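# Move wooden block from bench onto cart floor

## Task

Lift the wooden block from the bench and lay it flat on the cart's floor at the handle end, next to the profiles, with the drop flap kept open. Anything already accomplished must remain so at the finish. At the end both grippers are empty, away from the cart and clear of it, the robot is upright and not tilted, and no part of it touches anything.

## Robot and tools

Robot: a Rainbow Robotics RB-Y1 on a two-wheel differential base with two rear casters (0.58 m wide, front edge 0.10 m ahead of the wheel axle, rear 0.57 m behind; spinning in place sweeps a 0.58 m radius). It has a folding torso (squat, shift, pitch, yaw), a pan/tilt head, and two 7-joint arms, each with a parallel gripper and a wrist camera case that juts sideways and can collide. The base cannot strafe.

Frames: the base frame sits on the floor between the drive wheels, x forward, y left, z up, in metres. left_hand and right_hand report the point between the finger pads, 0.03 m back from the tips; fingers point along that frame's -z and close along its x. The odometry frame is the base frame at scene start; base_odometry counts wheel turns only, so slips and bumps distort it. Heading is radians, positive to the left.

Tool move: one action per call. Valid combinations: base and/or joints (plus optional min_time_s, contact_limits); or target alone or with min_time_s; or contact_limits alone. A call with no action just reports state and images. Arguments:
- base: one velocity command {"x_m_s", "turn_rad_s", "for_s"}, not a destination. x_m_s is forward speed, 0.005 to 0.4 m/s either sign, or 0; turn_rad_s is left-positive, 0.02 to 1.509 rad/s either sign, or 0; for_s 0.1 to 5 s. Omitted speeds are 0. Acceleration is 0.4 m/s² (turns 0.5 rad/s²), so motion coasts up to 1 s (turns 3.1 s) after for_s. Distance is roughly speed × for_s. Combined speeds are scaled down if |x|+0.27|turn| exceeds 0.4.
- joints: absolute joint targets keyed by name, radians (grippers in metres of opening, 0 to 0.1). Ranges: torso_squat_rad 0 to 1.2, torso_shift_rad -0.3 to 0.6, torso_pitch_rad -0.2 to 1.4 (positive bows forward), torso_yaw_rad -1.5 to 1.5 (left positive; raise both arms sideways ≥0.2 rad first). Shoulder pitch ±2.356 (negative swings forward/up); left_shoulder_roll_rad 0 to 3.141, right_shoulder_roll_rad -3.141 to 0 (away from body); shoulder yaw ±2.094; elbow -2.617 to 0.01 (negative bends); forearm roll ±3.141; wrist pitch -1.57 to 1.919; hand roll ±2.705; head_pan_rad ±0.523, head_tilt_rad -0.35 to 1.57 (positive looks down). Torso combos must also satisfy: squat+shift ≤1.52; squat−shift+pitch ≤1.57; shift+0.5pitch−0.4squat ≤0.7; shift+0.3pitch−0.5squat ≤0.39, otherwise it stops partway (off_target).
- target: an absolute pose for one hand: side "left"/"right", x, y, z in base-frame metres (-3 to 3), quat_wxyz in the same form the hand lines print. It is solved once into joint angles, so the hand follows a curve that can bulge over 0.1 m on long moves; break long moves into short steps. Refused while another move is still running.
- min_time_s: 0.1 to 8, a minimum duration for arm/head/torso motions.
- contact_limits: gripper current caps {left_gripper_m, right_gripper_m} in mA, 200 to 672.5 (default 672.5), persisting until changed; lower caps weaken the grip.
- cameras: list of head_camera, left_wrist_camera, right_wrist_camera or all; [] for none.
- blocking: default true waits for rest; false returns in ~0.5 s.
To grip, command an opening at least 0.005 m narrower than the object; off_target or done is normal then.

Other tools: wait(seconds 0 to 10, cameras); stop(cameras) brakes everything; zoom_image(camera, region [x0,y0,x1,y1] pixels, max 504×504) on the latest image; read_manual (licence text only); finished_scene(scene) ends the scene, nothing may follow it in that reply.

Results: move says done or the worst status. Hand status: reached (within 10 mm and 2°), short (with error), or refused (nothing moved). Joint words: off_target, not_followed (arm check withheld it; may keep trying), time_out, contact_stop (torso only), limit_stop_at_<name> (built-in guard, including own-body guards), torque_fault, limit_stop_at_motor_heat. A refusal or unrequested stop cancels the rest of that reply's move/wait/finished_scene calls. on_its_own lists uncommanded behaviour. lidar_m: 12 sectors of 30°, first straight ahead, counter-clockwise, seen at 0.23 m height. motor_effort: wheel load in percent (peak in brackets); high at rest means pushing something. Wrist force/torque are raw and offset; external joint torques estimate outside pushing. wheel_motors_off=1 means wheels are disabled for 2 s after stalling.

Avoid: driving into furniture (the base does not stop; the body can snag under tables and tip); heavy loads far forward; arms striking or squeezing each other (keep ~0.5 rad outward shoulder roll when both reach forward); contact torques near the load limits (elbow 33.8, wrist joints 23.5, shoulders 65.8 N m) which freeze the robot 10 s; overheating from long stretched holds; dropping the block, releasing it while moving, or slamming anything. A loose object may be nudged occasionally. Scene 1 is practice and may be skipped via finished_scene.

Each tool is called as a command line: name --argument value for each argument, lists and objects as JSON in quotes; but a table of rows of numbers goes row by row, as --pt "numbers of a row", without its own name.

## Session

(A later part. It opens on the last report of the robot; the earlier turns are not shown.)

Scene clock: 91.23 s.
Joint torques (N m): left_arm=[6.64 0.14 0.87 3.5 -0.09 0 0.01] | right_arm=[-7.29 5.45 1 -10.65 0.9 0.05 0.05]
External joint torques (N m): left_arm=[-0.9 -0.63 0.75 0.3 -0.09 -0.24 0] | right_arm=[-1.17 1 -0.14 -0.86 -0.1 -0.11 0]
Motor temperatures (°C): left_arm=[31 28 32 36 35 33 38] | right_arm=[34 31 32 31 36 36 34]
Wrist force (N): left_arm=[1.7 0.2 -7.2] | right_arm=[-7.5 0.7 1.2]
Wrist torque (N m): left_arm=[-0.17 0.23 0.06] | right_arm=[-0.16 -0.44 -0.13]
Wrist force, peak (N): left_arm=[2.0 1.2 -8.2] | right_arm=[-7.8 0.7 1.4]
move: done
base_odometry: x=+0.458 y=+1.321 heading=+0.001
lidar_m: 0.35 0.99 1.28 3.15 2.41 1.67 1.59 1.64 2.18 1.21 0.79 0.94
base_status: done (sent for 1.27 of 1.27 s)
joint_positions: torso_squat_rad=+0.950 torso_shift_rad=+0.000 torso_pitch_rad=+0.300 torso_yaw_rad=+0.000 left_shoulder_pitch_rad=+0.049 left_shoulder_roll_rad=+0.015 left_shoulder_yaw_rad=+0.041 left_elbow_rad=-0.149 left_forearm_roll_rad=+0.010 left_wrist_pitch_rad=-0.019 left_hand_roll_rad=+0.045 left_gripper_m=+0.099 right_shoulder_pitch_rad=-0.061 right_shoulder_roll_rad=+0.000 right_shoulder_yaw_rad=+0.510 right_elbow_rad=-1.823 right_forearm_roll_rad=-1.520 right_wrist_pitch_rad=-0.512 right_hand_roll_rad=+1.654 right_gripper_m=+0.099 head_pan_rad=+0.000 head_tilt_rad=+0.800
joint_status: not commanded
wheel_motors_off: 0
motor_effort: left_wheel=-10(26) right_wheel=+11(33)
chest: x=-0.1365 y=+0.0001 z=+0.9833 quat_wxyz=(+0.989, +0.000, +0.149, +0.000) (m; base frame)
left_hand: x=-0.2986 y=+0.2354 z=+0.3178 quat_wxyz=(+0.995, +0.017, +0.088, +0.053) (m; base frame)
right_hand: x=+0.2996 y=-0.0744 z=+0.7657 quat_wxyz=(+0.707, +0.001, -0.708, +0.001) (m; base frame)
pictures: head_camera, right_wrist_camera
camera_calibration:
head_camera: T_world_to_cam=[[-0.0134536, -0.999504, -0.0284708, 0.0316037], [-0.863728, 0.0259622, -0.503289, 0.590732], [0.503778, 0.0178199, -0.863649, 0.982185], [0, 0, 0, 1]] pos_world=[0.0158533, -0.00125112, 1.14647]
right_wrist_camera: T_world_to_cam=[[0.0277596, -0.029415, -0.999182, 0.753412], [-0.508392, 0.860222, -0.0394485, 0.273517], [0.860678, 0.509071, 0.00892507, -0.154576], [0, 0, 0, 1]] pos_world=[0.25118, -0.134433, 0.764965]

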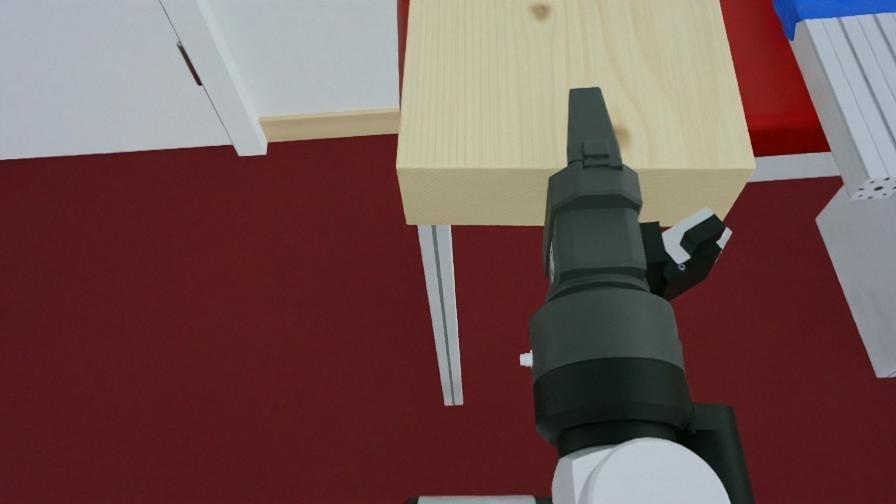

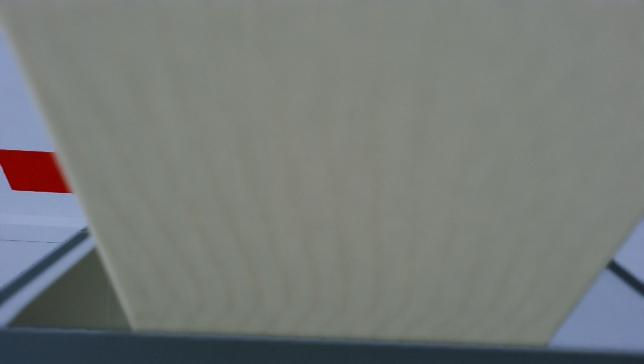

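move --joints '{"right_gripper_m":0.05}' --cameras '["head_camera"]'

move --target '{"side":"right","x":0.3,"y":-0.074,"z":0.796,"quat_wxyz":[0.7071,0,-0.7071,0]}' --min_time_s 2 --cameras '["head_camera","right_wrist_camera"]'

Scene clock: 93.47 s.
Joint torques (N m): left_arm=[7.11 -0.26 1 3.34 -0.05 -0.02 -0.05] | right_arm=[-6.83 5.6 1.28 -10.7 0.83 0.18 -0.01]
External joint torques (N m): left_arm=[-0.44 -1.03 0.89 0.13 -0.05 -0.27 -0.06] | right_arm=[-0.71 1.14 0.14 -0.92 -0.17 0.03 -0.06]
Motor temperatures (°C): left_arm=[31 28 32 36 35 33 38] | right_arm=[34 31 32 31 36 36 34]
Wrist force (N): left_arm=[1.7 0.8 -7.0] | right_arm=[-7.3 1.4 0.0]
Wrist torque (N m): left_arm=[-0.28 0.20 0.08] | right_arm=[-0.21 -0.65 -0.28]
Wrist force, peak (N): left_arm=[1.7 1.0 -8.4] | right_arm=[-7.6 1.4 1.2]
move: off_target
base_odometry: x=+0.458 y=+1.321 heading=+0.001
lidar_m: 0.34 0.98 1.29 3.15 2.42 1.68 1.59 1.65 2.17 1.20 0.76 0.94
base_status: not commanded
joint_positions: torso_squat_rad=+0.950 torso_shift_rad=+0.000 torso_pitch_rad=+0.300 torso_yaw_rad=+0.000 left_shoulder_pitch_rad=+0.049 left_shoulder_roll_rad=+0.015 left_shoulder_yaw_rad=+0.041 left_elbow_rad=-0.149 left_forearm_roll_rad=+0.010 left_wrist_pitch_rad=-0.019 left_hand_roll_rad=+0.045 left_gripper_m=+0.099 right_shoulder_pitch_rad=-0.061 right_shoulder_roll_rad=+0.000 right_shoulder_yaw_rad=+0.510 right_elbow_rad=-1.823 right_forearm_roll_rad=-1.520 right_wrist_pitch_rad=-0.512 right_hand_roll_rad=+1.654 right_gripper_m=+0.075 head_pan_rad=+0.000 head_tilt_rad=+0.800
joint_status: right_gripper_m off_target (ended at +0.075, target +0.050)
wheel_motors_off: 0
motor_effort: left_wheel=-9(11) right_wheel=+9(12)
chest: x=-0.1365 y=+0.0001 z=+0.9833 quat_wxyz=(+0.989, +0.000, +0.149, +0.000) (m; base frame)
left_hand: x=-0.2986 y=+0.2354 z=+0.3178 quat_wxyz=(+0.995, +0.017, +0.088, +0.053) (m; base frame)
right_hand: x=+0.2996 y=-0.0743 z=+0.7657 quat_wxyz=(+0.707, +0.001, -0.708, +0.001) (m; base frame)
pictures: head_camera
camera_calibration:
head_camera: T_world_to_cam=[[-0.0134536, -0.999504, -0.0284708, 0.0316037], [-0.863728, 0.0259622, -0.503289, 0.590732], [0.503778, 0.0178199, -0.863649, 0.982185], [0, 0, 0, 1]] pos_world=[0.0158533, -0.00125112, 1.14647]

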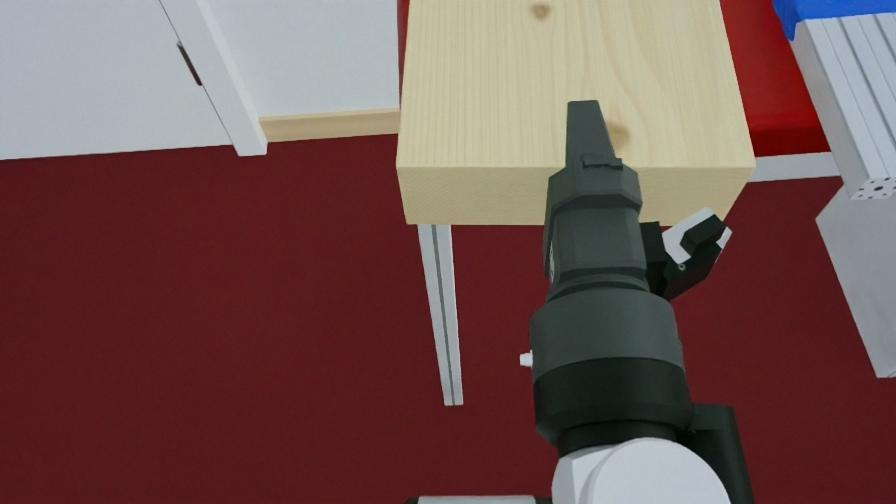

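Scene clock: 95.80 s.
Joint torques (N m): left_arm=[6.72 0.07 1.08 3.31 0.04 0.05 -0.01] | right_arm=[-14.31 6.31 2.64 -22.05 3.27 1.92 0.23]
External joint torques (N m): left_arm=[-0.84 -0.7 0.97 0.1 0.04 -0.19 -0.02] | right_arm=[-8.18 1.78 1.47 -12.21 2.31 1.37 0.18]
Motor temperatures (°C): left_arm=[31 28 32 36 35 33 38] | right_arm=[34 31 32 31 36 36 34]
Wrist force (N): left_arm=[2.3 1.1 -7.8] | right_arm=[-24.6 2.0 1.0]
Wrist torque (N m): left_arm=[-0.34 0.30 0.07] | right_arm=[-0.13 1.33 0.02]
Wrist force, peak (N): left_arm=[1.6 1.0 -9.0] | right_arm=[-25.3 1.5 0.8]
move: done
base_odometry: x=+0.458 y=+1.321 heading=+0.001
lidar_m: 0.34 1.00 1.30 3.15 2.41 1.68 1.58 1.65 2.17 1.20 0.78 0.94
base_status: not commanded
joint_positions: torso_squat_rad=+0.950 torso_shift_rad=+0.000 torso_pitch_rad=+0.300 torso_yaw_rad=+0.000 left_shoulder_pitch_rad=+0.049 left_shoulder_roll_rad=+0.015 left_shoulder_yaw_rad=+0.041 left_elbow_rad=-0.149 left_forearm_roll_rad=+0.010 left_wrist_pitch_rad=-0.019 left_hand_roll_rad=+0.045 left_gripper_m=+0.099 right_shoulder_pitch_rad=-0.060 right_shoulder_roll_rad=+0.000 right_shoulder_yaw_rad=+0.524 right_elbow_rad=-1.931 right_forearm_roll_rad=-1.701 right_wrist_pitch_rad=-0.532 right_hand_roll_rad=+1.868 right_gripper_m=+0.074 head_pan_rad=+0.000 head_tilt_rad=+0.800
joint_status: all done
wheel_motors_off: 0
motor_effort: left_wheel=-9(10) right_wheel=+10(12)
chest: x=-0.1364 y=+0.0001 z=+0.9833 quat_wxyz=(+0.989, +0.000, +0.150, +0.000) (m; base frame)
left_hand: x=-0.2987 y=+0.2354 z=+0.3178 quat_wxyz=(+0.995, +0.017, +0.088, +0.053) (m; base frame)
right_hand: x=+0.2996 y=-0.0742 z=+0.7934 quat_wxyz=(+0.707, +0.000, -0.707, +0.000) (m; base frame)
right_hand_status: reached (checked arc, planned for 2.0 s): 3 mm and 0.1 deg off.
pictures: head_camera, right_wrist_camera
camera_calibration:
head_camera: T_world_to_cam=[[-0.0134638, -0.999504, -0.0284648, 0.0315969], [-0.863909, 0.0259615, -0.502978, 0.590502], [0.503468, 0.017819, -0.86383, 0.982212], [0, 0, 0, 1]] pos_world=[0.0160535, -0.00125112, 1.14637]
right_wrist_camera: T_world_to_cam=[[0.0268033, -0.0297647, -0.999198, 0.7812], [-0.506186, 0.861531, -0.0392421, 0.273813], [0.862007, 0.506832, 0.00802536, -0.154886], [0, 0, 0, 1]] pos_world=[0.251175, -0.134145, 0.792561]

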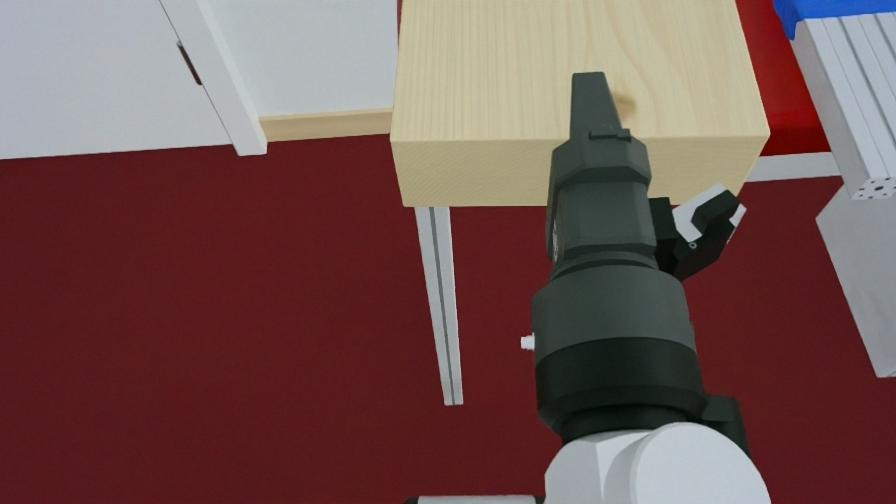

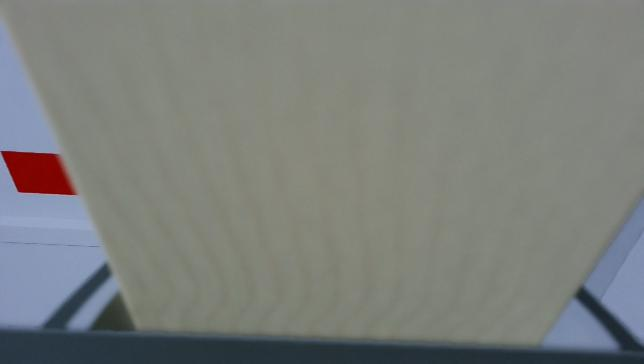

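move --base '{"x_m_s":-0.25,"for_s":2.2}' --cameras '[]'

move --base '{"turn_rad_s":-0.4,"for_s":3.93}' --cameras '["head_camera"]'

move --base '{"x_m_s":0.3,"for_s":5}' --cameras '[]'

move --base '{"turn_rad_s":0.4,"for_s":4.03}' --cameras '["head_camera"]'

Scene clock: 112.63 s.
Joint torques (N m): left_arm=[6.14 -0.28 0.71 3.27 0.02 0.1 0.01] | right_arm=[-15.1 6.31 2.21 -21.55 3.66 2.21 0.09]
External joint torques (N m): left_arm=[-1.42 -1.05 0.6 0.06 0.02 -0.14 0] | right_arm=[-8.98 1.78 1.04 -11.71 2.71 1.65 0.04]
Motor temperatures (°C): left_arm=[31 28 32 36 35 33 38] | right_arm=[35 31 32 33 36 36 34]
Wrist force (N): left_arm=[1.7 1.0 -7.5] | right_arm=[-24.3 0.7 1.2]
Wrist torque (N m): left_arm=[-0.28 0.18 0.09] | right_arm=[-0.09 1.27 0.04]
Wrist force, peak (N): left_arm=[1.8 1.8 -8.4] | right_arm=[-25.7 0.0 0.4]
move: done
base_odometry: x=-0.093 y=+1.320 heading=-0.001
lidar_m: 0.89 1.53 1.99 4.30 1.56 1.10 1.03 1.08 1.43 3.39 1.37 1.17
base_status: done (sent for 2.2 of 2.2 s)
joint_positions: torso_squat_rad=+0.950 torso_shift_rad=+0.000 torso_pitch_rad=+0.301 torso_yaw_rad=+0.000 left_shoulder_pitch_rad=+0.049 left_shoulder_roll_rad=+0.015 left_shoulder_yaw_rad=+0.041 left_elbow_rad=-0.149 left_forearm_roll_rad=+0.010 left_wrist_pitch_rad=-0.019 left_hand_roll_rad=+0.045 left_gripper_m=+0.099 right_shoulder_pitch_rad=-0.060 right_shoulder_roll_rad=+0.000 right_shoulder_yaw_rad=+0.524 right_elbow_rad=-1.932 right_forearm_roll_rad=-1.701 right_wrist_pitch_rad=-0.532 right_hand_roll_rad=+1.868 right_gripper_m=+0.074 head_pan_rad=+0.000 head_tilt_rad=+0.800
joint_status: not commanded
wheel_motors_off: 0
motor_effort: left_wheel=-13(28) right_wheel=+14(46)
chest: x=-0.1363 y=+0.0001 z=+0.9832 quat_wxyz=(+0.989, +0.000, +0.150, +0.000) (m; base frame)
left_hand: x=-0.2988 y=+0.2354 z=+0.3179 quat_wxyz=(+0.995, +0.017, +0.088, +0.053) (m; base frame)
right_hand: x=+0.2996 y=-0.0742 z=+0.7933 quat_wxyz=(+0.707, +0.000, -0.707, +0.000) (m; base frame)
pictures: none
No camera images: "cameras" was empty.

Scene clock: 117.70 s.
Joint torques (N m): left_arm=[6.08 0.07 0.95 3.33 0.01 -0.01 0.05] | right_arm=[-15.04 6.79 2.06 -21.58 3.69 2.3 0.13]
External joint torques (N m): left_arm=[-1.48 -0.69 0.84 0.12 0.01 -0.26 0.04] | right_arm=[-8.92 2.26 0.89 -11.75 2.73 1.74 0.08]
Motor temperatures (°C): left_arm=[31 28 32 36 35 33 38] | right_arm=[35 31 32 34 36 36 34]
Wrist force (N): left_arm=[2.1 0.9 -7.2] | right_arm=[-24.7 2.0 0.8]
Wrist torque (N m): left_arm=[-0.22 0.23 0.06] | right_arm=[-0.11 1.35 0.03]
Wrist force, peak (N): left_arm=[2.1 2.0 -8.5] | right_arm=[-25.2 1.3 1.0]
move: done
base_odometry: x=-0.093 y=+1.320 heading=-1.573
lidar_m: 3.22 1.38 1.17 0.90 1.53 1.98 4.29 1.62 1.12 1.04 1.06 1.39
base_status: done (sent for 3.93 of 3.93 s)
joint_positions: torso_squat_rad=+0.950 torso_shift_rad=+0.000 torso_pitch_rad=+0.301 torso_yaw_rad=+0.000 left_shoulder_pitch_rad=+0.049 left_shoulder_roll_rad=+0.015 left_shoulder_yaw_rad=+0.041 left_elbow_rad=-0.149 left_forearm_roll_rad=+0.010 left_wrist_pitch_rad=-0.019 left_hand_roll_rad=+0.045 left_gripper_m=+0.099 right_shoulder_pitch_rad=-0.060 right_shoulder_roll_rad=+0.000 right_shoulder_yaw_rad=+0.524 right_elbow_rad=-1.932 right_forearm_roll_rad=-1.701 right_wrist_pitch_rad=-0.532 right_hand_roll_rad=+1.868 right_gripper_m=+0.074 head_pan_rad=+0.000 head_tilt_rad=+0.800
joint_status: not commanded
wheel_motors_off: 0
motor_effort: left_wheel=+16(51) right_wheel=+1(48)
chest: x=-0.1363 y=+0.0000 z=+0.9832 quat_wxyz=(+0.989, +0.000, +0.150, +0.000) (m; base frame)
left_hand: x=-0.2988 y=+0.2354 z=+0.3179 quat_wxyz=(+0.995, +0.017, +0.088, +0.053) (m; base frame)
right_hand: x=+0.2996 y=-0.0742 z=+0.7933 quat_wxyz=(+0.707, +0.000, -0.707, +0.000) (m; base frame)
pictures: head_camera
camera_calibration:
head_camera: T_world_to_cam=[[-0.0135059, -0.9995, -0.0285975, 0.0317511], [-0.863978, 0.0260622, -0.502854, 0.590448], [0.503348, 0.0179161, -0.863898, 0.982242], [0, 0, 0, 1]] pos_world=[0.0161535, -0.00125106, 1.14637]

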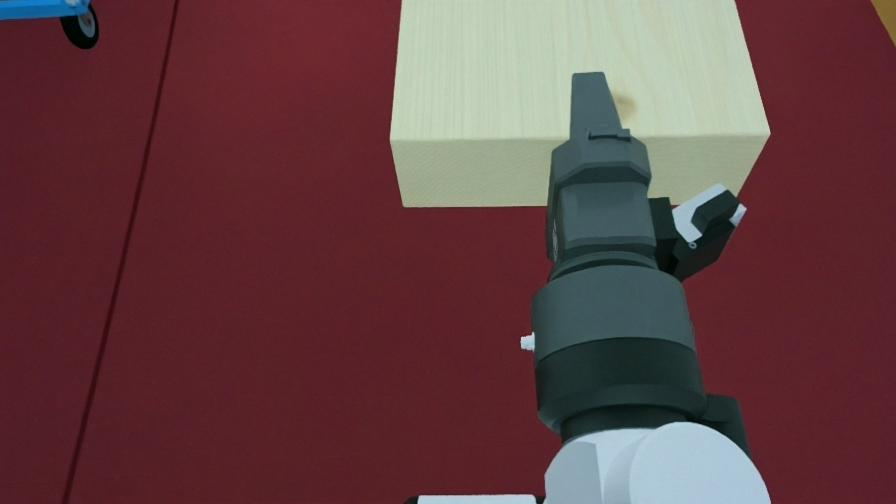

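Scene clock: 123.73 s.
Joint torques (N m): left_arm=[7.06 0.25 0.96 3.3 -0.01 0.02 -0.03] | right_arm=[-14.86 6.95 2.1 -21.61 3.58 2.05 0.16]
External joint torques (N m): left_arm=[-0.51 -0.51 0.85 0.09 -0.01 -0.23 -0.04] | right_arm=[-8.75 2.41 0.92 -11.78 2.62 1.49 0.11]
Motor temperatures (°C): left_arm=[31 28 32 36 35 33 38] | right_arm=[35 31 32 34 36 36 34]
Wrist force (N): left_arm=[1.8 1.1 -7.7] | right_arm=[-24.9 1.3 0.7]
Wrist torque (N m): left_arm=[-0.28 0.22 0.09] | right_arm=[-0.02 1.35 0.03]
Wrist force, peak (N): left_arm=[2.1 0.9 -8.6] | right_arm=[-25.8 0.4 0.6]
move: done
base_odometry: x=-0.097 y=-0.180 heading=-1.573
lidar_m: 2.91 1.21 0.84 0.79 0.80 1.78 5.00 1.45 1.01 0.94 0.96 1.26
base_status: done (sent for 5 of 5 s)
joint_positions: torso_squat_rad=+0.950 torso_shift_rad=+0.000 torso_pitch_rad=+0.301 torso_yaw_rad=+0.000 left_shoulder_pitch_rad=+0.049 left_shoulder_roll_rad=+0.015 left_shoulder_yaw_rad=+0.041 left_elbow_rad=-0.149 left_forearm_roll_rad=+0.010 left_wrist_pitch_rad=-0.019 left_hand_roll_rad=+0.045 left_gripper_m=+0.099 right_shoulder_pitch_rad=-0.060 right_shoulder_roll_rad=+0.000 right_shoulder_yaw_rad=+0.524 right_elbow_rad=-1.932 right_forearm_roll_rad=-1.701 right_wrist_pitch_rad=-0.532 right_hand_roll_rad=+1.868 right_gripper_m=+0.074 head_pan_rad=+0.000 head_tilt_rad=+0.800
joint_status: not commanded
wheel_motors_off: 0
motor_effort: left_wheel=-1(50) right_wheel=-2(39)
chest: x=-0.1362 y=+0.0000 z=+0.9832 quat_wxyz=(+0.989, +0.000, +0.150, +0.000) (m; base frame)
left_hand: x=-0.2987 y=+0.2354 z=+0.3179 quat_wxyz=(+0.995, +0.017, +0.088, +0.053) (m; base frame)
right_hand: x=+0.2997 y=-0.0742 z=+0.7932 quat_wxyz=(+0.707, +0.000, -0.707, +0.000) (m; base frame)
pictures: none
No camera images: "cameras" was empty.

Scene clock: 128.90 s.
Joint torques (N m): left_arm=[7.01 -0.46 0.95 3.47 -0.03 0.05 -0.02] | right_arm=[-15.28 7.38 1.94 -21.28 3.53 2.17 0.13]
External joint torques (N m): left_arm=[-0.56 -1.23 0.83 0.26 -0.03 -0.2 -0.03] | right_arm=[-9.16 2.84 0.76 -11.45 2.57 1.62 0.08]
Motor temperatures (°C): left_arm=[31 28 32 36 35 33 38] | right_arm=[35 31 32 34 36 36 34]
Wrist force (N): left_arm=[1.7 1.1 -7.6] | right_arm=[-25.1 1.0 0.8]
Wrist torque (N m): left_arm=[-0.28 0.21 0.05] | right_arm=[-0.08 1.31 0.06]
Wrist force, peak (N): left_arm=[1.9 0.7 -8.5] | right_arm=[-25.5 1.3 0.5]
move: done
base_odometry: x=-0.097 y=-0.180 heading=+0.039
lidar_m: 0.79 0.84 1.79 3.92 1.35 0.98 0.94 0.99 1.34 3.47 1.14 0.83
base_status: done (sent for 4.03 of 4.03 s)
joint_positions: torso_squat_rad=+0.950 torso_shift_rad=+0.000 torso_pitch_rad=+0.301 torso_yaw_rad=+0.000 left_shoulder_pitch_rad=+0.049 left_shoulder_roll_rad=+0.015 left_shoulder_yaw_rad=+0.041 left_elbow_rad=-0.149 left_forearm_roll_rad=+0.010 left_wrist_pitch_rad=-0.019 left_hand_roll_rad=+0.045 left_gripper_m=+0.099 right_shoulder_pitch_rad=-0.060 right_shoulder_roll_rad=+0.000 right_shoulder_yaw_rad=+0.524 right_elbow_rad=-1.932 right_forearm_roll_rad=-1.701 right_wrist_pitch_rad=-0.532 right_hand_roll_rad=+1.868 right_gripper_m=+0.074 head_pan_rad=+0.000 head_tilt_rad=+0.800
joint_status: not commanded
wheel_motors_off: 0
motor_effort: left_wheel=+0(44) right_wheel=+17(37)
chest: x=-0.1362 y=+0.0000 z=+0.9832 quat_wxyz=(+0.989, +0.000, +0.150, +0.000) (m; base frame)
left_hand: x=-0.2987 y=+0.2354 z=+0.3179 quat_wxyz=(+0.995, +0.017, +0.088, +0.053) (m; base frame)
right_hand: x=+0.2997 y=-0.0742 z=+0.7932 quat_wxyz=(+0.707, +0.000, -0.707, +0.000) (m; base frame)
pictures: head_camera
camera_calibration:
head_camera: T_world_to_cam=[[-0.0135121, -0.9995, -0.0285948, 0.0317495], [-0.864091, 0.0260622, -0.502661, 0.590315], [0.503155, 0.0179165, -0.864011, 0.982324], [0, 0, 0, 1]] pos_world=[0.0162537, -0.00125106, 1.14637]

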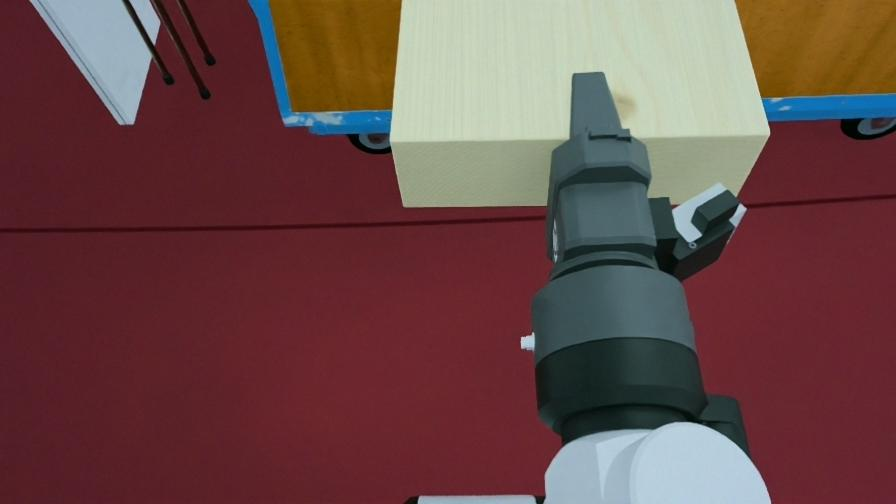

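move --joints '{"left_shoulder_roll_rad":0.6,"left_shoulder_pitch_rad":-0.2}' --cameras '[]'

move --target '{"side":"right","x":0.4,"y":-0.1,"z":0.8,"quat_wxyz":[0.653,0.271,-0.653,0.271]}' --min_time_s 3 --cameras '["head_camera"]'

move --target '{"side":"right","x":0.4,"y":-0.02,"z":0.8,"quat_wxyz":[0.5,0.5,-0.5,0.5]}' --min_time_s 3 --cameras '["head_camera"]'

Scene clock: 134.37 s.
Joint torques (N m): left_arm=[1.28 12.85 2.16 1.18 -0.12 -0.31 -0.01] | right_arm=[-14.96 6.85 1.77 -21.51 3.64 2.16 0.14]
External joint torques (N m): left_arm=[-0.01 -3.29 0.99 0.6 -0.2 -0.11 -0.02] | right_arm=[-8.84 2.31 0.59 -11.68 2.68 1.61 0.09]
Motor temperatures (°C): left_arm=[31 28 32 36 35 33 38] | right_arm=[35 31 32 35 36 36 34]
Wrist force (N): left_arm=[0.3 -2.4 -6.1] | right_arm=[-24.5 1.5 1.1]
Wrist torque (N m): left_arm=[-0.04 0.14 0.09] | right_arm=[-0.05 1.33 0.04]
Wrist force, peak (N): left_arm=[2.2 0.9 -8.9] | right_arm=[-25.7 1.7 1.2]
move: done
base_odometry: x=-0.097 y=-0.180 heading=+0.039
lidar_m: 0.79 0.83 1.78 3.92 1.36 0.98 0.93 0.98 1.35 3.45 1.16 0.83
base_status: not commanded
joint_positions: torso_squat_rad=+0.950 torso_shift_rad=+0.000 torso_pitch_rad=+0.301 torso_yaw_rad=+0.000 left_shoulder_pitch_rad=-0.200 left_shoulder_roll_rad=+0.600 left_shoulder_yaw_rad=+0.041 left_elbow_rad=-0.150 left_forearm_roll_rad=+0.010 left_wrist_pitch_rad=-0.019 left_hand_roll_rad=+0.045 left_gripper_m=+0.099 right_shoulder_pitch_rad=-0.060 right_shoulder_roll_rad=+0.000 right_shoulder_yaw_rad=+0.524 right_elbow_rad=-1.932 right_forearm_roll_rad=-1.701 right_wrist_pitch_rad=-0.532 right_hand_roll_rad=+1.868 right_gripper_m=+0.074 head_pan_rad=+0.000 head_tilt_rad=+0.800
joint_status: all done
wheel_motors_off: 0
motor_effort: left_wheel=+0(5) right_wheel=+21(21)
chest: x=-0.1362 y=+0.0000 z=+0.9832 quat_wxyz=(+0.989, +0.000, +0.150, +0.000) (m; base frame)
left_hand: x=-0.0776 y=+0.6424 z=+0.4229 quat_wxyz=(+0.956, +0.286, -0.051, -0.028) (m; base frame)
right_hand: x=+0.2996 y=-0.0742 z=+0.7932 quat_wxyz=(+0.707, +0.000, -0.707, +0.000) (m; base frame)
pictures: none
No camera images: "cameras" was empty.

Scene clock: 137.70 s.
Joint torques (N m): left_arm=[1.34 13.04 1.65 1.24 0.03 -0.26 -0.04] | right_arm=[-26.43 -6.55 -13.5 -17.13 -3.56 0.89 -0.26]
External joint torques (N m): left_arm=[0.08 -3.1 0.49 0.67 -0.06 -0.06 -0.05] | right_arm=[-12.13 0.82 -7.01 -8.95 -2.89 0.72 -0.31]
Motor temperatures (°C): left_arm=[31 28 32 36 35 33 38] | right_arm=[35 31 32 35 36 36 34]
Wrist force (N): left_arm=[-0.4 -1.7 -6.6] | right_arm=[-24.6 0.9 0.6]
Wrist torque (N m): left_arm=[-0.11 0.06 0.09] | right_arm=[-0.15 1.36 0.04]
Wrist force, peak (N): left_arm=[0.8 -2.2 -7.3] | right_arm=[-25.4 0.8 0.2]
move: done
base_odometry: x=-0.097 y=-0.180 heading=+0.039
lidar_m: 0.79 0.83 1.78 3.91 1.35 0.97 0.93 0.98 1.33 3.45 1.15 0.83
base_status: not commanded
joint_positions: torso_squat_rad=+0.950 torso_shift_rad=+0.000 torso_pitch_rad=+0.301 torso_yaw_rad=+0.000 left_shoulder_pitch_rad=-0.200 left_shoulder_roll_rad=+0.600 left_shoulder_yaw_rad=+0.041 left_elbow_rad=-0.150 left_forearm_roll_rad=+0.010 left_wrist_pitch_rad=-0.019 left_hand_roll_rad=+0.045 left_gripper_m=+0.099 right_shoulder_pitch_rad=-0.555 right_shoulder_roll_rad=-0.575 right_shoulder_yaw_rad=+0.311 right_elbow_rad=-1.462 right_forearm_roll_rad=-2.253 right_wrist_pitch_rad=+0.402 right_hand_roll_rad=+1.657 right_gripper_m=+0.074 head_pan_rad=+0.000 head_tilt_rad=+0.800
joint_status: all done
wheel_motors_off: 0
motor_effort: left_wheel=-1(1) right_wheel=+20(22)
chest: x=-0.1362 y=+0.0000 z=+0.9832 quat_wxyz=(+0.989, +0.000, +0.150, +0.000) (m; base frame)
left_hand: x=-0.0776 y=+0.6424 z=+0.4228 quat_wxyz=(+0.956, +0.286, -0.051, -0.028) (m; base frame)
right_hand: x=+0.3992 y=-0.1005 z=+0.7972 quat_wxyz=(+0.656, +0.270, -0.651, +0.271) (m; base frame)
right_hand_status: reached (checked arc, planned for 3.0 s): 3 mm and 0.4 deg off.
pictures: head_camera
camera_calibration:
head_camera: T_world_to_cam=[[-0.0135109, -0.9995, -0.028599, 0.0316544], [-0.864066, 0.0260642, -0.502703, 0.590365], [0.503197, 0.0179195, -0.863986, 0.982297], [0, 0, 0, 1]] pos_world=[0.0162537, -0.00135107, 1.14637]

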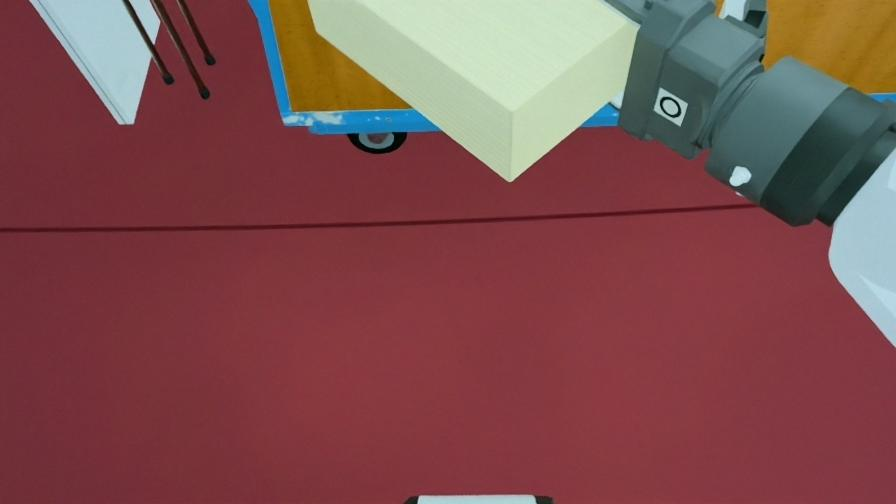

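Scene clock: 141.03 s.
Joint torques (N m): left_arm=[1.28 13.02 1.88 1.32 0.09 -0.23 0.02] | right_arm=[-33.23 -7.54 -6.88 -11.05 -7.51 2.96 0.03]
External joint torques (N m): left_arm=[0.02 -3.11 0.71 0.74 0.01 -0.03 0.02] | right_arm=[-11.16 0.33 -3.74 -5.29 -5.81 2.32 -0.02]
Motor temperatures (°C): left_arm=[31 28 32 36 35 33 38] | right_arm=[35 31 32 34 37 37 34]
Wrist force (N): left_arm=[0.8 -2.4 -6.4] | right_arm=[-24.1 0.2 -0.8]
Wrist torque (N m): left_arm=[-0.05 0.24 0.06] | right_arm=[-0.24 1.41 0.03]
Wrist force, peak (N): left_arm=[-0.1 -2.1 -7.5] | right_arm=[-25.3 -0.7 -1.4]
move: short
base_odometry: x=-0.097 y=-0.180 heading=+0.039
lidar_m: 0.79 0.84 1.78 3.89 1.35 0.98 0.93 0.98 1.34 3.46 1.14 0.83
base_status: not commanded
joint_positions: torso_squat_rad=+0.950 torso_shift_rad=+0.000 torso_pitch_rad=+0.301 torso_yaw_rad=+0.000 left_shoulder_pitch_rad=-0.200 left_shoulder_roll_rad=+0.600 left_shoulder_yaw_rad=+0.041 left_elbow_rad=-0.150 left_forearm_roll_rad=+0.010 left_wrist_pitch_rad=-0.019 left_hand_roll_rad=+0.045 left_gripper_m=+0.099 right_shoulder_pitch_rad=-1.277 right_shoulder_roll_rad=-0.395 right_shoulder_yaw_rad=+0.445 right_elbow_rad=-0.266 right_forearm_roll_rad=-2.342 right_wrist_pitch_rad=+1.353 right_hand_roll_rad=+1.940 right_gripper_m=+0.074 head_pan_rad=+0.000 head_tilt_rad=+0.800
joint_status: all done
wheel_motors_off: 0
motor_effort: left_wheel=-1(1) right_wheel=+20(23)
chest: x=-0.1362 y=+0.0000 z=+0.9832 quat_wxyz=(+0.989, +0.000, +0.150, +0.000) (m; base frame)
left_hand: x=-0.0776 y=+0.6423 z=+0.4228 quat_wxyz=(+0.956, +0.286, -0.051, -0.028) (m; base frame)
right_hand: x=+0.3988 y=-0.0207 z=+0.7981 quat_wxyz=(+0.557, +0.441, -0.515, +0.479) (m; base frame)
right_hand_status: short (checked arc, as near as the solve gets, planned for 3.0 s): 2 mm and 9.9 deg off. The place is met; only the turn is off.
pictures: head_camera
camera_calibration:
head_camera: T_world_to_cam=[[-0.0135599, -0.999501, -0.0285119, 0.0316556], [-0.864065, 0.0260627, -0.502705, 0.590365], [0.503198, 0.0178196, -0.863988, 0.982297], [0, 0, 0, 1]] pos_world=[0.0162536, -0.00125082, 1.14637]

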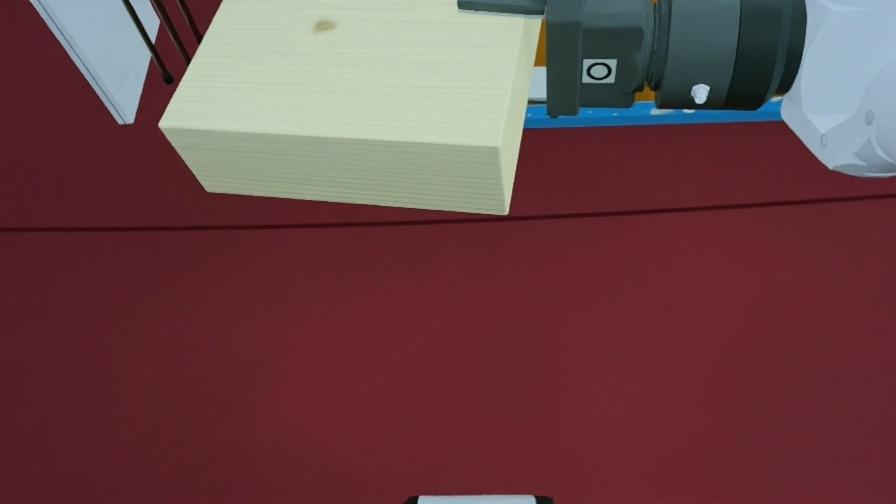

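move --base '{"x_m_s":-0.25,"for_s":1.2}' --cameras '[]'

move --joints '{"torso_squat_rad":0.9,"torso_shift_rad":0.2,"torso_pitch_rad":0.85,"torso_yaw_rad":0.5,"left_shoulder_pitch_rad":-0.6,"right_shoulder_pitch_rad":-1.1,"right_shoulder_roll_rad":-0.6,"right_shoulder_yaw_rad":0.9,"right_elbow_rad":-1.4,"right_forearm_roll_rad":-2.253,"right_wrist_pitch_rad":0.4,"right_hand_roll_rad":1.66}' --min_time_s 5 --cameras '["head_camera"]'

Scene clock: 149.80 s.
Joint torques (N m): left_arm=[0.34 13.41 1.82 0.84 -0.09 -0.31 0.06] | right_arm=[-32.7 -7.5 -7.13 -11.47 -7.52 2.96 0.13]
External joint torques (N m): left_arm=[-0.92 -2.72 0.65 0.27 -0.17 -0.11 0.06] | right_arm=[-10.63 0.37 -3.99 -5.7 -5.81 2.29 0.08]
Motor temperatures (°C): left_arm=[31 28 32 36 35 33 38] | right_arm=[36 31 32 34 37 37 34]
Wrist force (N): left_arm=[0.0 -2.4 -6.0] | right_arm=[-24.6 0.2 -0.9]
Wrist torque (N m): left_arm=[-0.05 0.08 0.11] | right_arm=[-0.20 1.37 0.01]
Wrist force, peak (N): left_arm=[0.4 -3.0 -7.2] | right_arm=[-25.9 -1.6 -0.9]
move: done
base_odometry: x=-0.397 y=-0.191 heading=+0.040
lidar_m: 1.10 1.14 1.96 2.67 0.91 0.65 0.63 0.66 0.90 2.41 2.78 1.15
base_status: done (sent for 1.2 of 1.2 s)
joint_positions: torso_squat_rad=+0.950 torso_shift_rad=+0.000 torso_pitch_rad=+0.301 torso_yaw_rad=+0.000 left_shoulder_pitch_rad=-0.200 left_shoulder_roll_rad=+0.600 left_shoulder_yaw_rad=+0.041 left_elbow_rad=-0.149 left_forearm_roll_rad=+0.010 left_wrist_pitch_rad=-0.019 left_hand_roll_rad=+0.045 left_gripper_m=+0.099 right_shoulder_pitch_rad=-1.277 right_shoulder_roll_rad=-0.395 right_shoulder_yaw_rad=+0.445 right_elbow_rad=-0.266 right_forearm_roll_rad=-2.342 right_wrist_pitch_rad=+1.353 right_hand_roll_rad=+1.940 right_gripper_m=+0.074 head_pan_rad=+0.000 head_tilt_rad=+0.800
joint_status: not commanded
wheel_motors_off: 0
motor_effort: left_wheel=+11(37) right_wheel=-11(33)
chest: x=-0.1363 y=+0.0000 z=+0.9832 quat_wxyz=(+0.989, +0.000, +0.150, +0.000) (m; base frame)
left_hand: x=-0.0779 y=+0.6423 z=+0.4228 quat_wxyz=(+0.956, +0.286, -0.051, -0.028) (m; base frame)
right_hand: x=+0.3988 y=-0.0207 z=+0.7982 quat_wxyz=(+0.557, +0.441, -0.515, +0.479) (m; base frame)
pictures: none
No camera images: "cameras" was empty.

Scene clock: 155.10 s.
Joint torques (N m): left_arm=[4.27 18.76 2.57 2.63 -0.05 -0.06 0.01] | right_arm=[-20.89 13.43 -6.34 -20.97 -3.13 2.34 -0.39]
External joint torques (N m): left_arm=[-1.59 -2.86 0.97 0.39 -0.16 -0.23 -0.01] | right_arm=[-6.74 7.58 -2.25 -11.68 -2.46 1.77 -0.44]
Motor temperatures (°C): left_arm=[31 29 32 36 35 33 38] | right_arm=[36 31 32 34 37 37 34]
Wrist force (N): left_arm=[1.2 -3.2 -5.1] | right_arm=[-23.9 -4.4 3.3]
Wrist torque (N m): left_arm=[-0.02 0.21 0.08] | right_arm=[-0.51 1.35 0.05]
Wrist force, peak (N): left_arm=[0.6 -2.1 -7.6] | right_arm=[-24.7 -4.4 3.3]
move: done
base_odometry: x=-0.397 y=-0.191 heading=+0.040
lidar_m: 1.08 1.15 1.97 2.66 0.91 0.66 0.63 0.67 0.93 2.39 2.76 1.14
base_status: not commanded
joint_positions: torso_squat_rad=+0.900 torso_shift_rad=+0.200 torso_pitch_rad=+0.850 torso_yaw_rad=+0.500 left_shoulder_pitch_rad=-0.600 left_shoulder_roll_rad=+0.600 left_shoulder_yaw_rad=+0.041 left_elbow_rad=-0.149 left_forearm_roll_rad=+0.010 left_wrist_pitch_rad=-0.019 left_hand_roll_rad=+0.045 left_gripper_m=+0.099 right_shoulder_pitch_rad=-1.098 right_shoulder_roll_rad=-0.602 right_shoulder_yaw_rad=+0.901 right_elbow_rad=-1.397 right_forearm_roll_rad=-2.252 right_wrist_pitch_rad=+0.400 right_hand_roll_rad=+1.660 right_gripper_m=+0.074 head_pan_rad=+0.000 head_tilt_rad=+0.800
joint_status: all done
wheel_motors_off: 0
motor_effort: left_wheel=+10(12) right_wheel=-8(12)
chest: x=+0.0911 y=+0.0001 z=+0.9111 quat_wxyz=(+0.883, +0.102, +0.400, +0.225) (m; base frame)
left_hand: x=-0.1082 y=+0.7508 z=+0.5549 quat_wxyz=(+0.906, +0.413, +0.074, +0.058) (m; base frame)
right_hand: x=+0.3413 y=+0.3319 z=+0.6170 quat_wxyz=(+0.481, +0.617, -0.405, +0.473) (m; base frame)
pictures: head_camera
camera_calibration:
head_camera: T_world_to_cam=[[0.289883, -0.879476, -0.377479, 0.323048], [-0.953071, -0.301254, -0.0300252, 0.328], [-0.0873105, 0.368468, -0.925531, 0.915352], [0, 0, 0, 1]] pos_world=[0.298881, 0.0456461, 0.978979]

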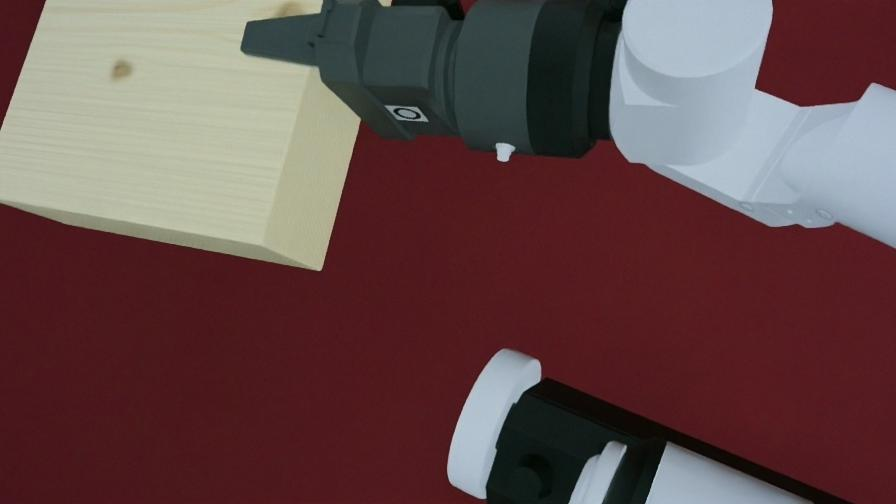

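move --target '{"side":"right","x":0.40,"y":0.05,"z":0.62,"quat_wxyz":[0.579,0.4056,-0.4056,0.579]}' --min_time_s 4 --cameras '["head_camera"]'

move --target '{"side":"right","x":0.40,"y":0.02,"z":0.4,"quat_wxyz":[0.579,0.4056,-0.4056,0.579]}' --min_time_s 4 --cameras '["head_camera"]'

Scene clock: 162.27 s.
Joint torques (N m): left_arm=[4.77 18.69 2.4 2.61 0.08 0 -0.07] | right_arm=[-11.58 -7.82 -11.14 -13.84 0.31 -3.4 -0.38]
External joint torques (N m): left_arm=[-1.09 -2.93 0.8 0.37 -0.02 -0.17 -0.09] | right_arm=[-4.55 2.18 -4.26 -7.96 0.07 -2.6 -0.43]
Motor temperatures (°C): left_arm=[31 29 32 36 35 33 38] | right_arm=[36 31 32 34 37 37 34]
Wrist force (N): left_arm=[0.7 -3.6 -5.7] | right_arm=[-22.8 0.6 -6.8]
Wrist torque (N m): left_arm=[0.02 0.11 0.05] | right_arm=[-0.14 1.28 0.04]
Wrist force, peak (N): left_arm=[1.2 -4.1 -6.5] | right_arm=[-24.6 -4.7 2.2]
move: done
base_odometry: x=-0.397 y=-0.191 heading=+0.040
lidar_m: 1.10 1.15 1.97 2.66 0.91 0.66 0.64 0.68 0.90 2.40 2.77 1.15
base_status: not commanded
joint_positions: torso_squat_rad=+0.900 torso_shift_rad=+0.200 torso_pitch_rad=+0.850 torso_yaw_rad=+0.500 left_shoulder_pitch_rad=-0.600 left_shoulder_roll_rad=+0.600 left_shoulder_yaw_rad=+0.041 left_elbow_rad=-0.149 left_forearm_roll_rad=+0.010 left_wrist_pitch_rad=-0.019 left_hand_roll_rad=+0.045 left_gripper_m=+0.099 right_shoulder_pitch_rad=-0.916 right_shoulder_roll_rad=-1.836 right_shoulder_yaw_rad=+0.995 right_elbow_rad=-2.358 right_forearm_roll_rad=-1.960 right_wrist_pitch_rad=-0.053 right_hand_roll_rad=+1.121 right_gripper_m=+0.074 head_pan_rad=+0.000 head_tilt_rad=+0.800
joint_status: all done
wheel_motors_off: 0
motor_effort: left_wheel=+8(10) right_wheel=-7(11)
chest: x=+0.0911 y=+0.0001 z=+0.9111 quat_wxyz=(+0.883, +0.102, +0.400, +0.225) (m; base frame)
left_hand: x=-0.1082 y=+0.7508 z=+0.5550 quat_wxyz=(+0.906, +0.413, +0.074, +0.059) (m; base frame)
right_hand: x=+0.4002 y=+0.0494 z=+0.6187 quat_wxyz=(+0.579, +0.407, -0.405, +0.579) (m; base frame)
right_hand_status: reached (checked arc, planned for 4.0 s): 1 mm and 0.2 deg off.
pictures: head_camera
camera_calibration:
head_camera: T_world_to_cam=[[0.289951, -0.879392, -0.377621, 0.323163], [-0.953041, -0.301352, -0.0300007, 0.327971], [-0.0874145, 0.368587, -0.925474, 0.915321], [0, 0, 0, 1]] pos_world=[0.298881, 0.0456456, 0.978978]

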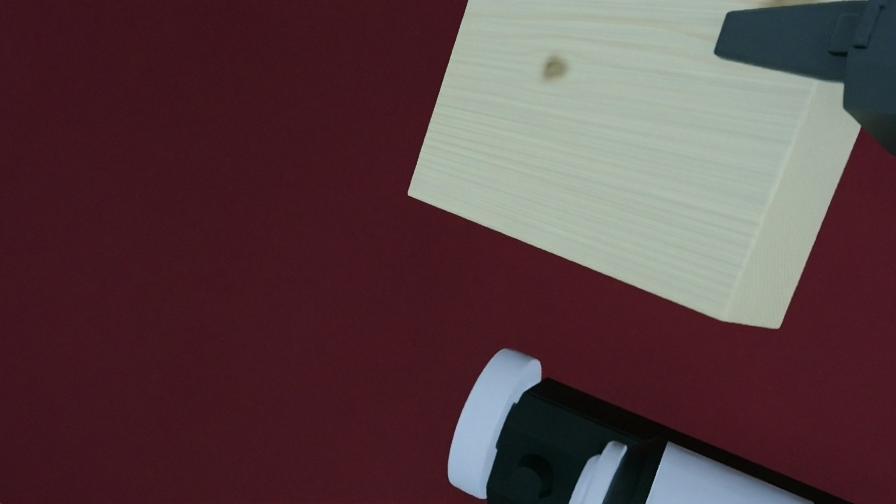

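Scene clock: 166.60 s.
Joint torques (N m): left_arm=[4.36 18.52 2.65 2.57 0.05 0.01 0] | right_arm=[-15.29 -4.26 -7.4 -10.03 0.32 -7.45 -0.37]
External joint torques (N m): left_arm=[-1.5 -3.11 1.05 0.33 -0.05 -0.16 -0.02] | right_arm=[-7.36 3.79 -2.81 -5.97 0.11 -5.65 -0.42]
Motor temperatures (°C): left_arm=[31 29 32 36 35 33 38] | right_arm=[36 31 32 34 37 37 34]
Wrist force (N): left_arm=[1.7 -3.4 -4.9] | right_arm=[-22.6 0.8 -7.2]
Wrist torque (N m): left_arm=[0.01 0.23 0.06] | right_arm=[-0.16 1.24 0.03]
Wrist force, peak (N): left_arm=[1.6 -3.9 -6.2] | right_arm=[-22.9 1.6 -8.9]
move: done
base_odometry: x=-0.397 y=-0.191 heading=+0.040
lidar_m: 1.09 1.14 1.98 2.66 0.92 0.66 0.64 0.68 0.92 2.39 2.74 1.14
base_status: not commanded
joint_positions: torso_squat_rad=+0.900 torso_shift_rad=+0.200 torso_pitch_rad=+0.851 torso_yaw_rad=+0.500 left_shoulder_pitch_rad=-0.600 left_shoulder_roll_rad=+0.600 left_shoulder_yaw_rad=+0.041 left_elbow_rad=-0.149 left_forearm_roll_rad=+0.010 left_wrist_pitch_rad=-0.019 left_hand_roll_rad=+0.045 left_gripper_m=+0.099 right_shoulder_pitch_rad=-1.134 right_shoulder_roll_rad=-1.379 right_shoulder_yaw_rad=+1.651 right_elbow_rad=-1.442 right_forearm_roll_rad=-0.740 right_wrist_pitch_rad=-0.599 right_hand_roll_rad=+0.075 right_gripper_m=+0.074 head_pan_rad=+0.000 head_tilt_rad=+0.800
joint_status: all done
wheel_motors_off: 0
motor_effort: left_wheel=+8(9) right_wheel=-7(10)
chest: x=+0.0911 y=+0.0001 z=+0.9110 quat_wxyz=(+0.883, +0.102, +0.400, +0.225) (m; base frame)
left_hand: x=-0.1082 y=+0.7508 z=+0.5550 quat_wxyz=(+0.906, +0.413, +0.074, +0.059) (m; base frame)
right_hand: x=+0.3987 y=+0.0183 z=+0.3989 quat_wxyz=(+0.583, +0.399, -0.404, +0.581) (m; base frame)
right_hand_status: reached (checked arc, planned for 4.0 s): 2 mm and 0.9 deg off.
pictures: head_camera
camera_calibration:
head_camera: T_world_to_cam=[[0.28995, -0.879381, -0.377648, 0.323151], [-0.953032, -0.301388, -0.029913, 0.327882], [-0.0875136, 0.368584, -0.925466, 0.915251], [0, 0, 0, 1]] pos_world=[0.298881, 0.0456456, 0.978879]

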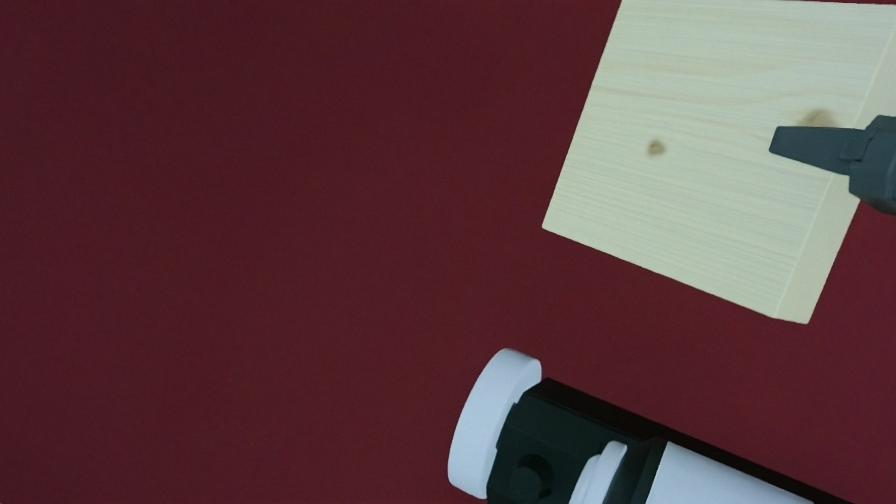

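move --target '{"side":"right","x":0.40,"y":0.01,"z":0.34,"quat_wxyz":[0.5334,0.4642,-0.4642,0.5334]}' --min_time_s 4 --cameras '[]'

move --target '{"side":"right","x":0.40,"y":0.02,"z":0.4,"quat_wxyz":[0.579,0.4056,-0.4056,0.579]}' --min_time_s 4 --cameras '[]'

move --target '{"side":"right","x":0.39,"y":-0.0,"z":0.78,"quat_wxyz":[0.579,0.4056,-0.4056,0.579]}' --min_time_s 5 --cameras '["head_camera"]'

Scene clock: 176.53 s.
Joint torques (N m): left_arm=[4.37 18.74 2.41 2.49 0.03 -0.14 -0.04] | right_arm=[-12.33 -1 -2.76 -1.84 -1.97 -7.6 -0.31]
External joint torques (N m): left_arm=[-1.48 -2.89 0.81 0.25 -0.08 -0.31 -0.05] | right_arm=[-4.49 3.79 -1.32 -2.69 -1.52 -5.78 -0.36]
Motor temperatures (°C): left_arm=[31 29 32 36 35 33 38] | right_arm=[35 31 32 33 36 38 34]
Wrist force (N): left_arm=[1.8 -2.8 -6.1] | right_arm=[-24.0 0.2 -3.0]
Wrist torque (N m): left_arm=[-0.07 0.26 0.06] | right_arm=[-0.25 1.34 0.03]
Wrist force, peak (N): left_arm=[0.8 -4.5 -6.5] | right_arm=[-24.2 1.7 -5.1]
move: short
base_odometry: x=-0.397 y=-0.191 heading=+0.040
lidar_m: 1.08 1.14 1.97 2.65 0.92 0.65 0.64 0.68 0.91 2.39 2.77 1.15
base_status: not commanded
joint_positions: torso_squat_rad=+0.900 torso_shift_rad=+0.200 torso_pitch_rad=+0.851 torso_yaw_rad=+0.500 left_shoulder_pitch_rad=-0.600 left_shoulder_roll_rad=+0.600 left_shoulder_yaw_rad=+0.041 left_elbow_rad=-0.149 left_forearm_roll_rad=+0.010 left_wrist_pitch_rad=-0.019 left_hand_roll_rad=+0.045 left_gripper_m=+0.099 right_shoulder_pitch_rad=-1.010 right_shoulder_roll_rad=-0.810 right_shoulder_yaw_rad=+1.716 right_elbow_rad=-0.266 right_forearm_roll_rad=-0.646 right_wrist_pitch_rad=-1.339 right_hand_roll_rad=-0.253 right_gripper_m=+0.074 head_pan_rad=+0.000 head_tilt_rad=+0.800
joint_status: all done
wheel_motors_off: 0
motor_effort: left_wheel=+7(9) right_wheel=-7(9)
chest: x=+0.0911 y=+0.0001 z=+0.9110 quat_wxyz=(+0.883, +0.102, +0.400, +0.225) (m; base frame)
left_hand: x=-0.1082 y=+0.7508 z=+0.5550 quat_wxyz=(+0.906, +0.413, +0.074, +0.059) (m; base frame)
right_hand: x=+0.3997 y=+0.0091 z=+0.3398 quat_wxyz=(+0.544, +0.452, -0.458, +0.539) (m; base frame)
right_hand_status: short (checked arc, as near as the solve gets, planned for 4.0 s): 1 mm and 2.1 deg off. The place is met; only the turn is off.
pictures: none
No camera images: "cameras" was empty.

Scene clock: 180.87 s.
Joint torques (N m): left_arm=[4.09 18.92 2.39 2.66 0.04 -0.05 0.03] | right_arm=[-15.15 -6.02 -10.45 -10.81 0.08 -7.35 0]
External joint torques (N m): left_arm=[-1.77 -2.71 0.79 0.42 -0.07 -0.22 0.01] | right_arm=[-6.96 1.86 -5.91 -6.98 -0.11 -5.55 -0.04]
Motor temperatures (°C): left_arm=[31 29 32 36 35 33 38] | right_arm=[35 31 32 33 36 38 34]
Wrist force (N): left_arm=[1.4 -3.5 -5.6] | right_arm=[-22.5 1.1 -7.0]
Wrist torque (N m): left_arm=[0.02 0.21 0.07] | right_arm=[-0.10 1.29 0.04]
Wrist force, peak (N): left_arm=[1.6 -4.1 -6.3] | right_arm=[-24.3 0.8 -4.3]
move: done
base_odometry: x=-0.397 y=-0.191 heading=+0.040
lidar_m: 1.10 1.14 1.97 2.68 0.90 0.65 0.64 0.67 0.91 2.41 2.75 1.15
base_status: not commanded
joint_positions: torso_squat_rad=+0.900 torso_shift_rad=+0.200 torso_pitch_rad=+0.851 torso_yaw_rad=+0.500 left_shoulder_pitch_rad=-0.600 left_shoulder_roll_rad=+0.600 left_shoulder_yaw_rad=+0.041 left_elbow_rad=-0.149 left_forearm_roll_rad=+0.010 left_wrist_pitch_rad=-0.019 left_hand_roll_rad=+0.045 left_gripper_m=+0.099 right_shoulder_pitch_rad=-1.170 right_shoulder_roll_rad=-1.367 right_shoulder_yaw_rad=+1.701 right_elbow_rad=-1.411 right_forearm_roll_rad=-0.725 right_wrist_pitch_rad=-0.639 right_hand_roll_rad=+0.038 right_gripper_m=+0.074 head_pan_rad=+0.000 head_tilt_rad=+0.800
joint_status: all done
wheel_motors_off: 0
motor_effort: left_wheel=+7(8) right_wheel=-7(9)
chest: x=+0.0911 y=+0.0001 z=+0.9110 quat_wxyz=(+0.883, +0.102, +0.400, +0.225) (m; base frame)
left_hand: x=-0.1082 y=+0.7508 z=+0.5550 quat_wxyz=(+0.906, +0.413, +0.074, +0.059) (m; base frame)
right_hand: x=+0.3986 y=+0.0181 z=+0.3986 quat_wxyz=(+0.578, +0.410, -0.401, +0.581) (m; base frame)
right_hand_status: reached (checked arc, planned for 4.0 s): 3 mm and 0.7 deg off.
pictures: none
No camera images: "cameras" was empty.

Scene clock: 186.20 s.
Joint torques (N m): left_arm=[4.39 18.5 2.43 2.54 0.04 0.01 -0.03] | right_arm=[-8.46 -8.26 -12.07 -2.56 -2.08 -4.71 -0.32]
External joint torques (N m): left_arm=[-1.47 -3.12 0.83 0.3 -0.07 -0.16 -0.05] | right_arm=[-4.02 1.78 -5.71 -2.21 -1.67 -3.55 -0.37]
Motor temperatures (°C): left_arm=[31 29 32 36 35 33 38] | right_arm=[35 31 32 33 36 38 34]
Wrist force (N): left_arm=[1.4 -3.4 -5.3] | right_arm=[-23.1 0.1 -6.5]
Wrist torque (N m): left_arm=[-0.03 0.27 0.05] | right_arm=[-0.25 1.30 0.06]
Wrist force, peak (N): left_arm=[1.8 -3.8 -6.4] | right_arm=[-23.6 -0.1 -7.1]
move: short
base_odometry: x=-0.397 y=-0.191 heading=+0.040
lidar_m: 1.09 1.15 1.96 2.66 0.92 0.63 0.63 0.67 0.92 2.40 2.76 1.14
base_status: not commanded
joint_positions: torso_squat_rad=+0.900 torso_shift_rad=+0.200 torso_pitch_rad=+0.851 torso_yaw_rad=+0.500 left_shoulder_pitch_rad=-0.600 left_shoulder_roll_rad=+0.600 left_shoulder_yaw_rad=+0.041 left_elbow_rad=-0.149 left_forearm_roll_rad=+0.010 left_wrist_pitch_rad=-0.019 left_hand_roll_rad=+0.045 left_gripper_m=+0.099 right_shoulder_pitch_rad=-1.112 right_shoulder_roll_rad=-2.509 right_shoulder_yaw_rad=+0.790 right_elbow_rad=-2.616 right_forearm_roll_rad=-0.473 right_wrist_pitch_rad=-0.377 right_hand_roll_rad=-0.907 right_gripper_m=+0.074 head_pan_rad=+0.000 head_tilt_rad=+0.800
joint_status: all done
wheel_motors_off: 0
motor_effort: left_wheel=+7(8) right_wheel=-6(10)
chest: x=+0.0911 y=+0.0001 z=+0.9110 quat_wxyz=(+0.883, +0.102, +0.400, +0.225) (m; base frame)
left_hand: x=-0.1082 y=+0.7508 z=+0.5550 quat_wxyz=(+0.906, +0.413, +0.074, +0.059) (m; base frame)
right_hand: x=+0.3910 y=-0.0004 z=+0.7792 quat_wxyz=(+0.553, +0.442, -0.379, +0.596) (m; base frame)
right_hand_status: short (checked arc, as near as the solve gets, planned for 5.0 s): 1 mm and 6.3 deg off. The place is met; only the turn is off.
pictures: head_camera
camera_calibration:
head_camera: T_world_to_cam=[[0.28995, -0.879381, -0.377648, 0.323151], [-0.953032, -0.301388, -0.029913, 0.327882], [-0.0875136, 0.368584, -0.925466, 0.915251], [0, 0, 0, 1]] pos_world=[0.298881, 0.0456456, 0.978879]

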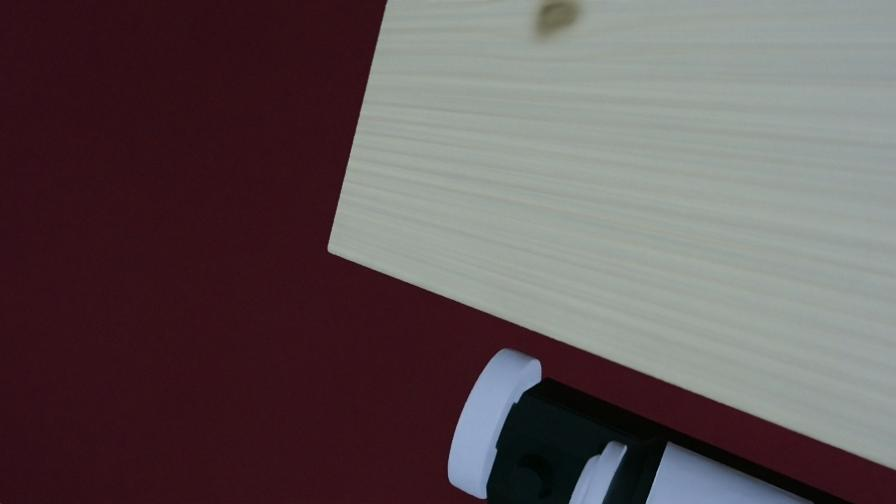

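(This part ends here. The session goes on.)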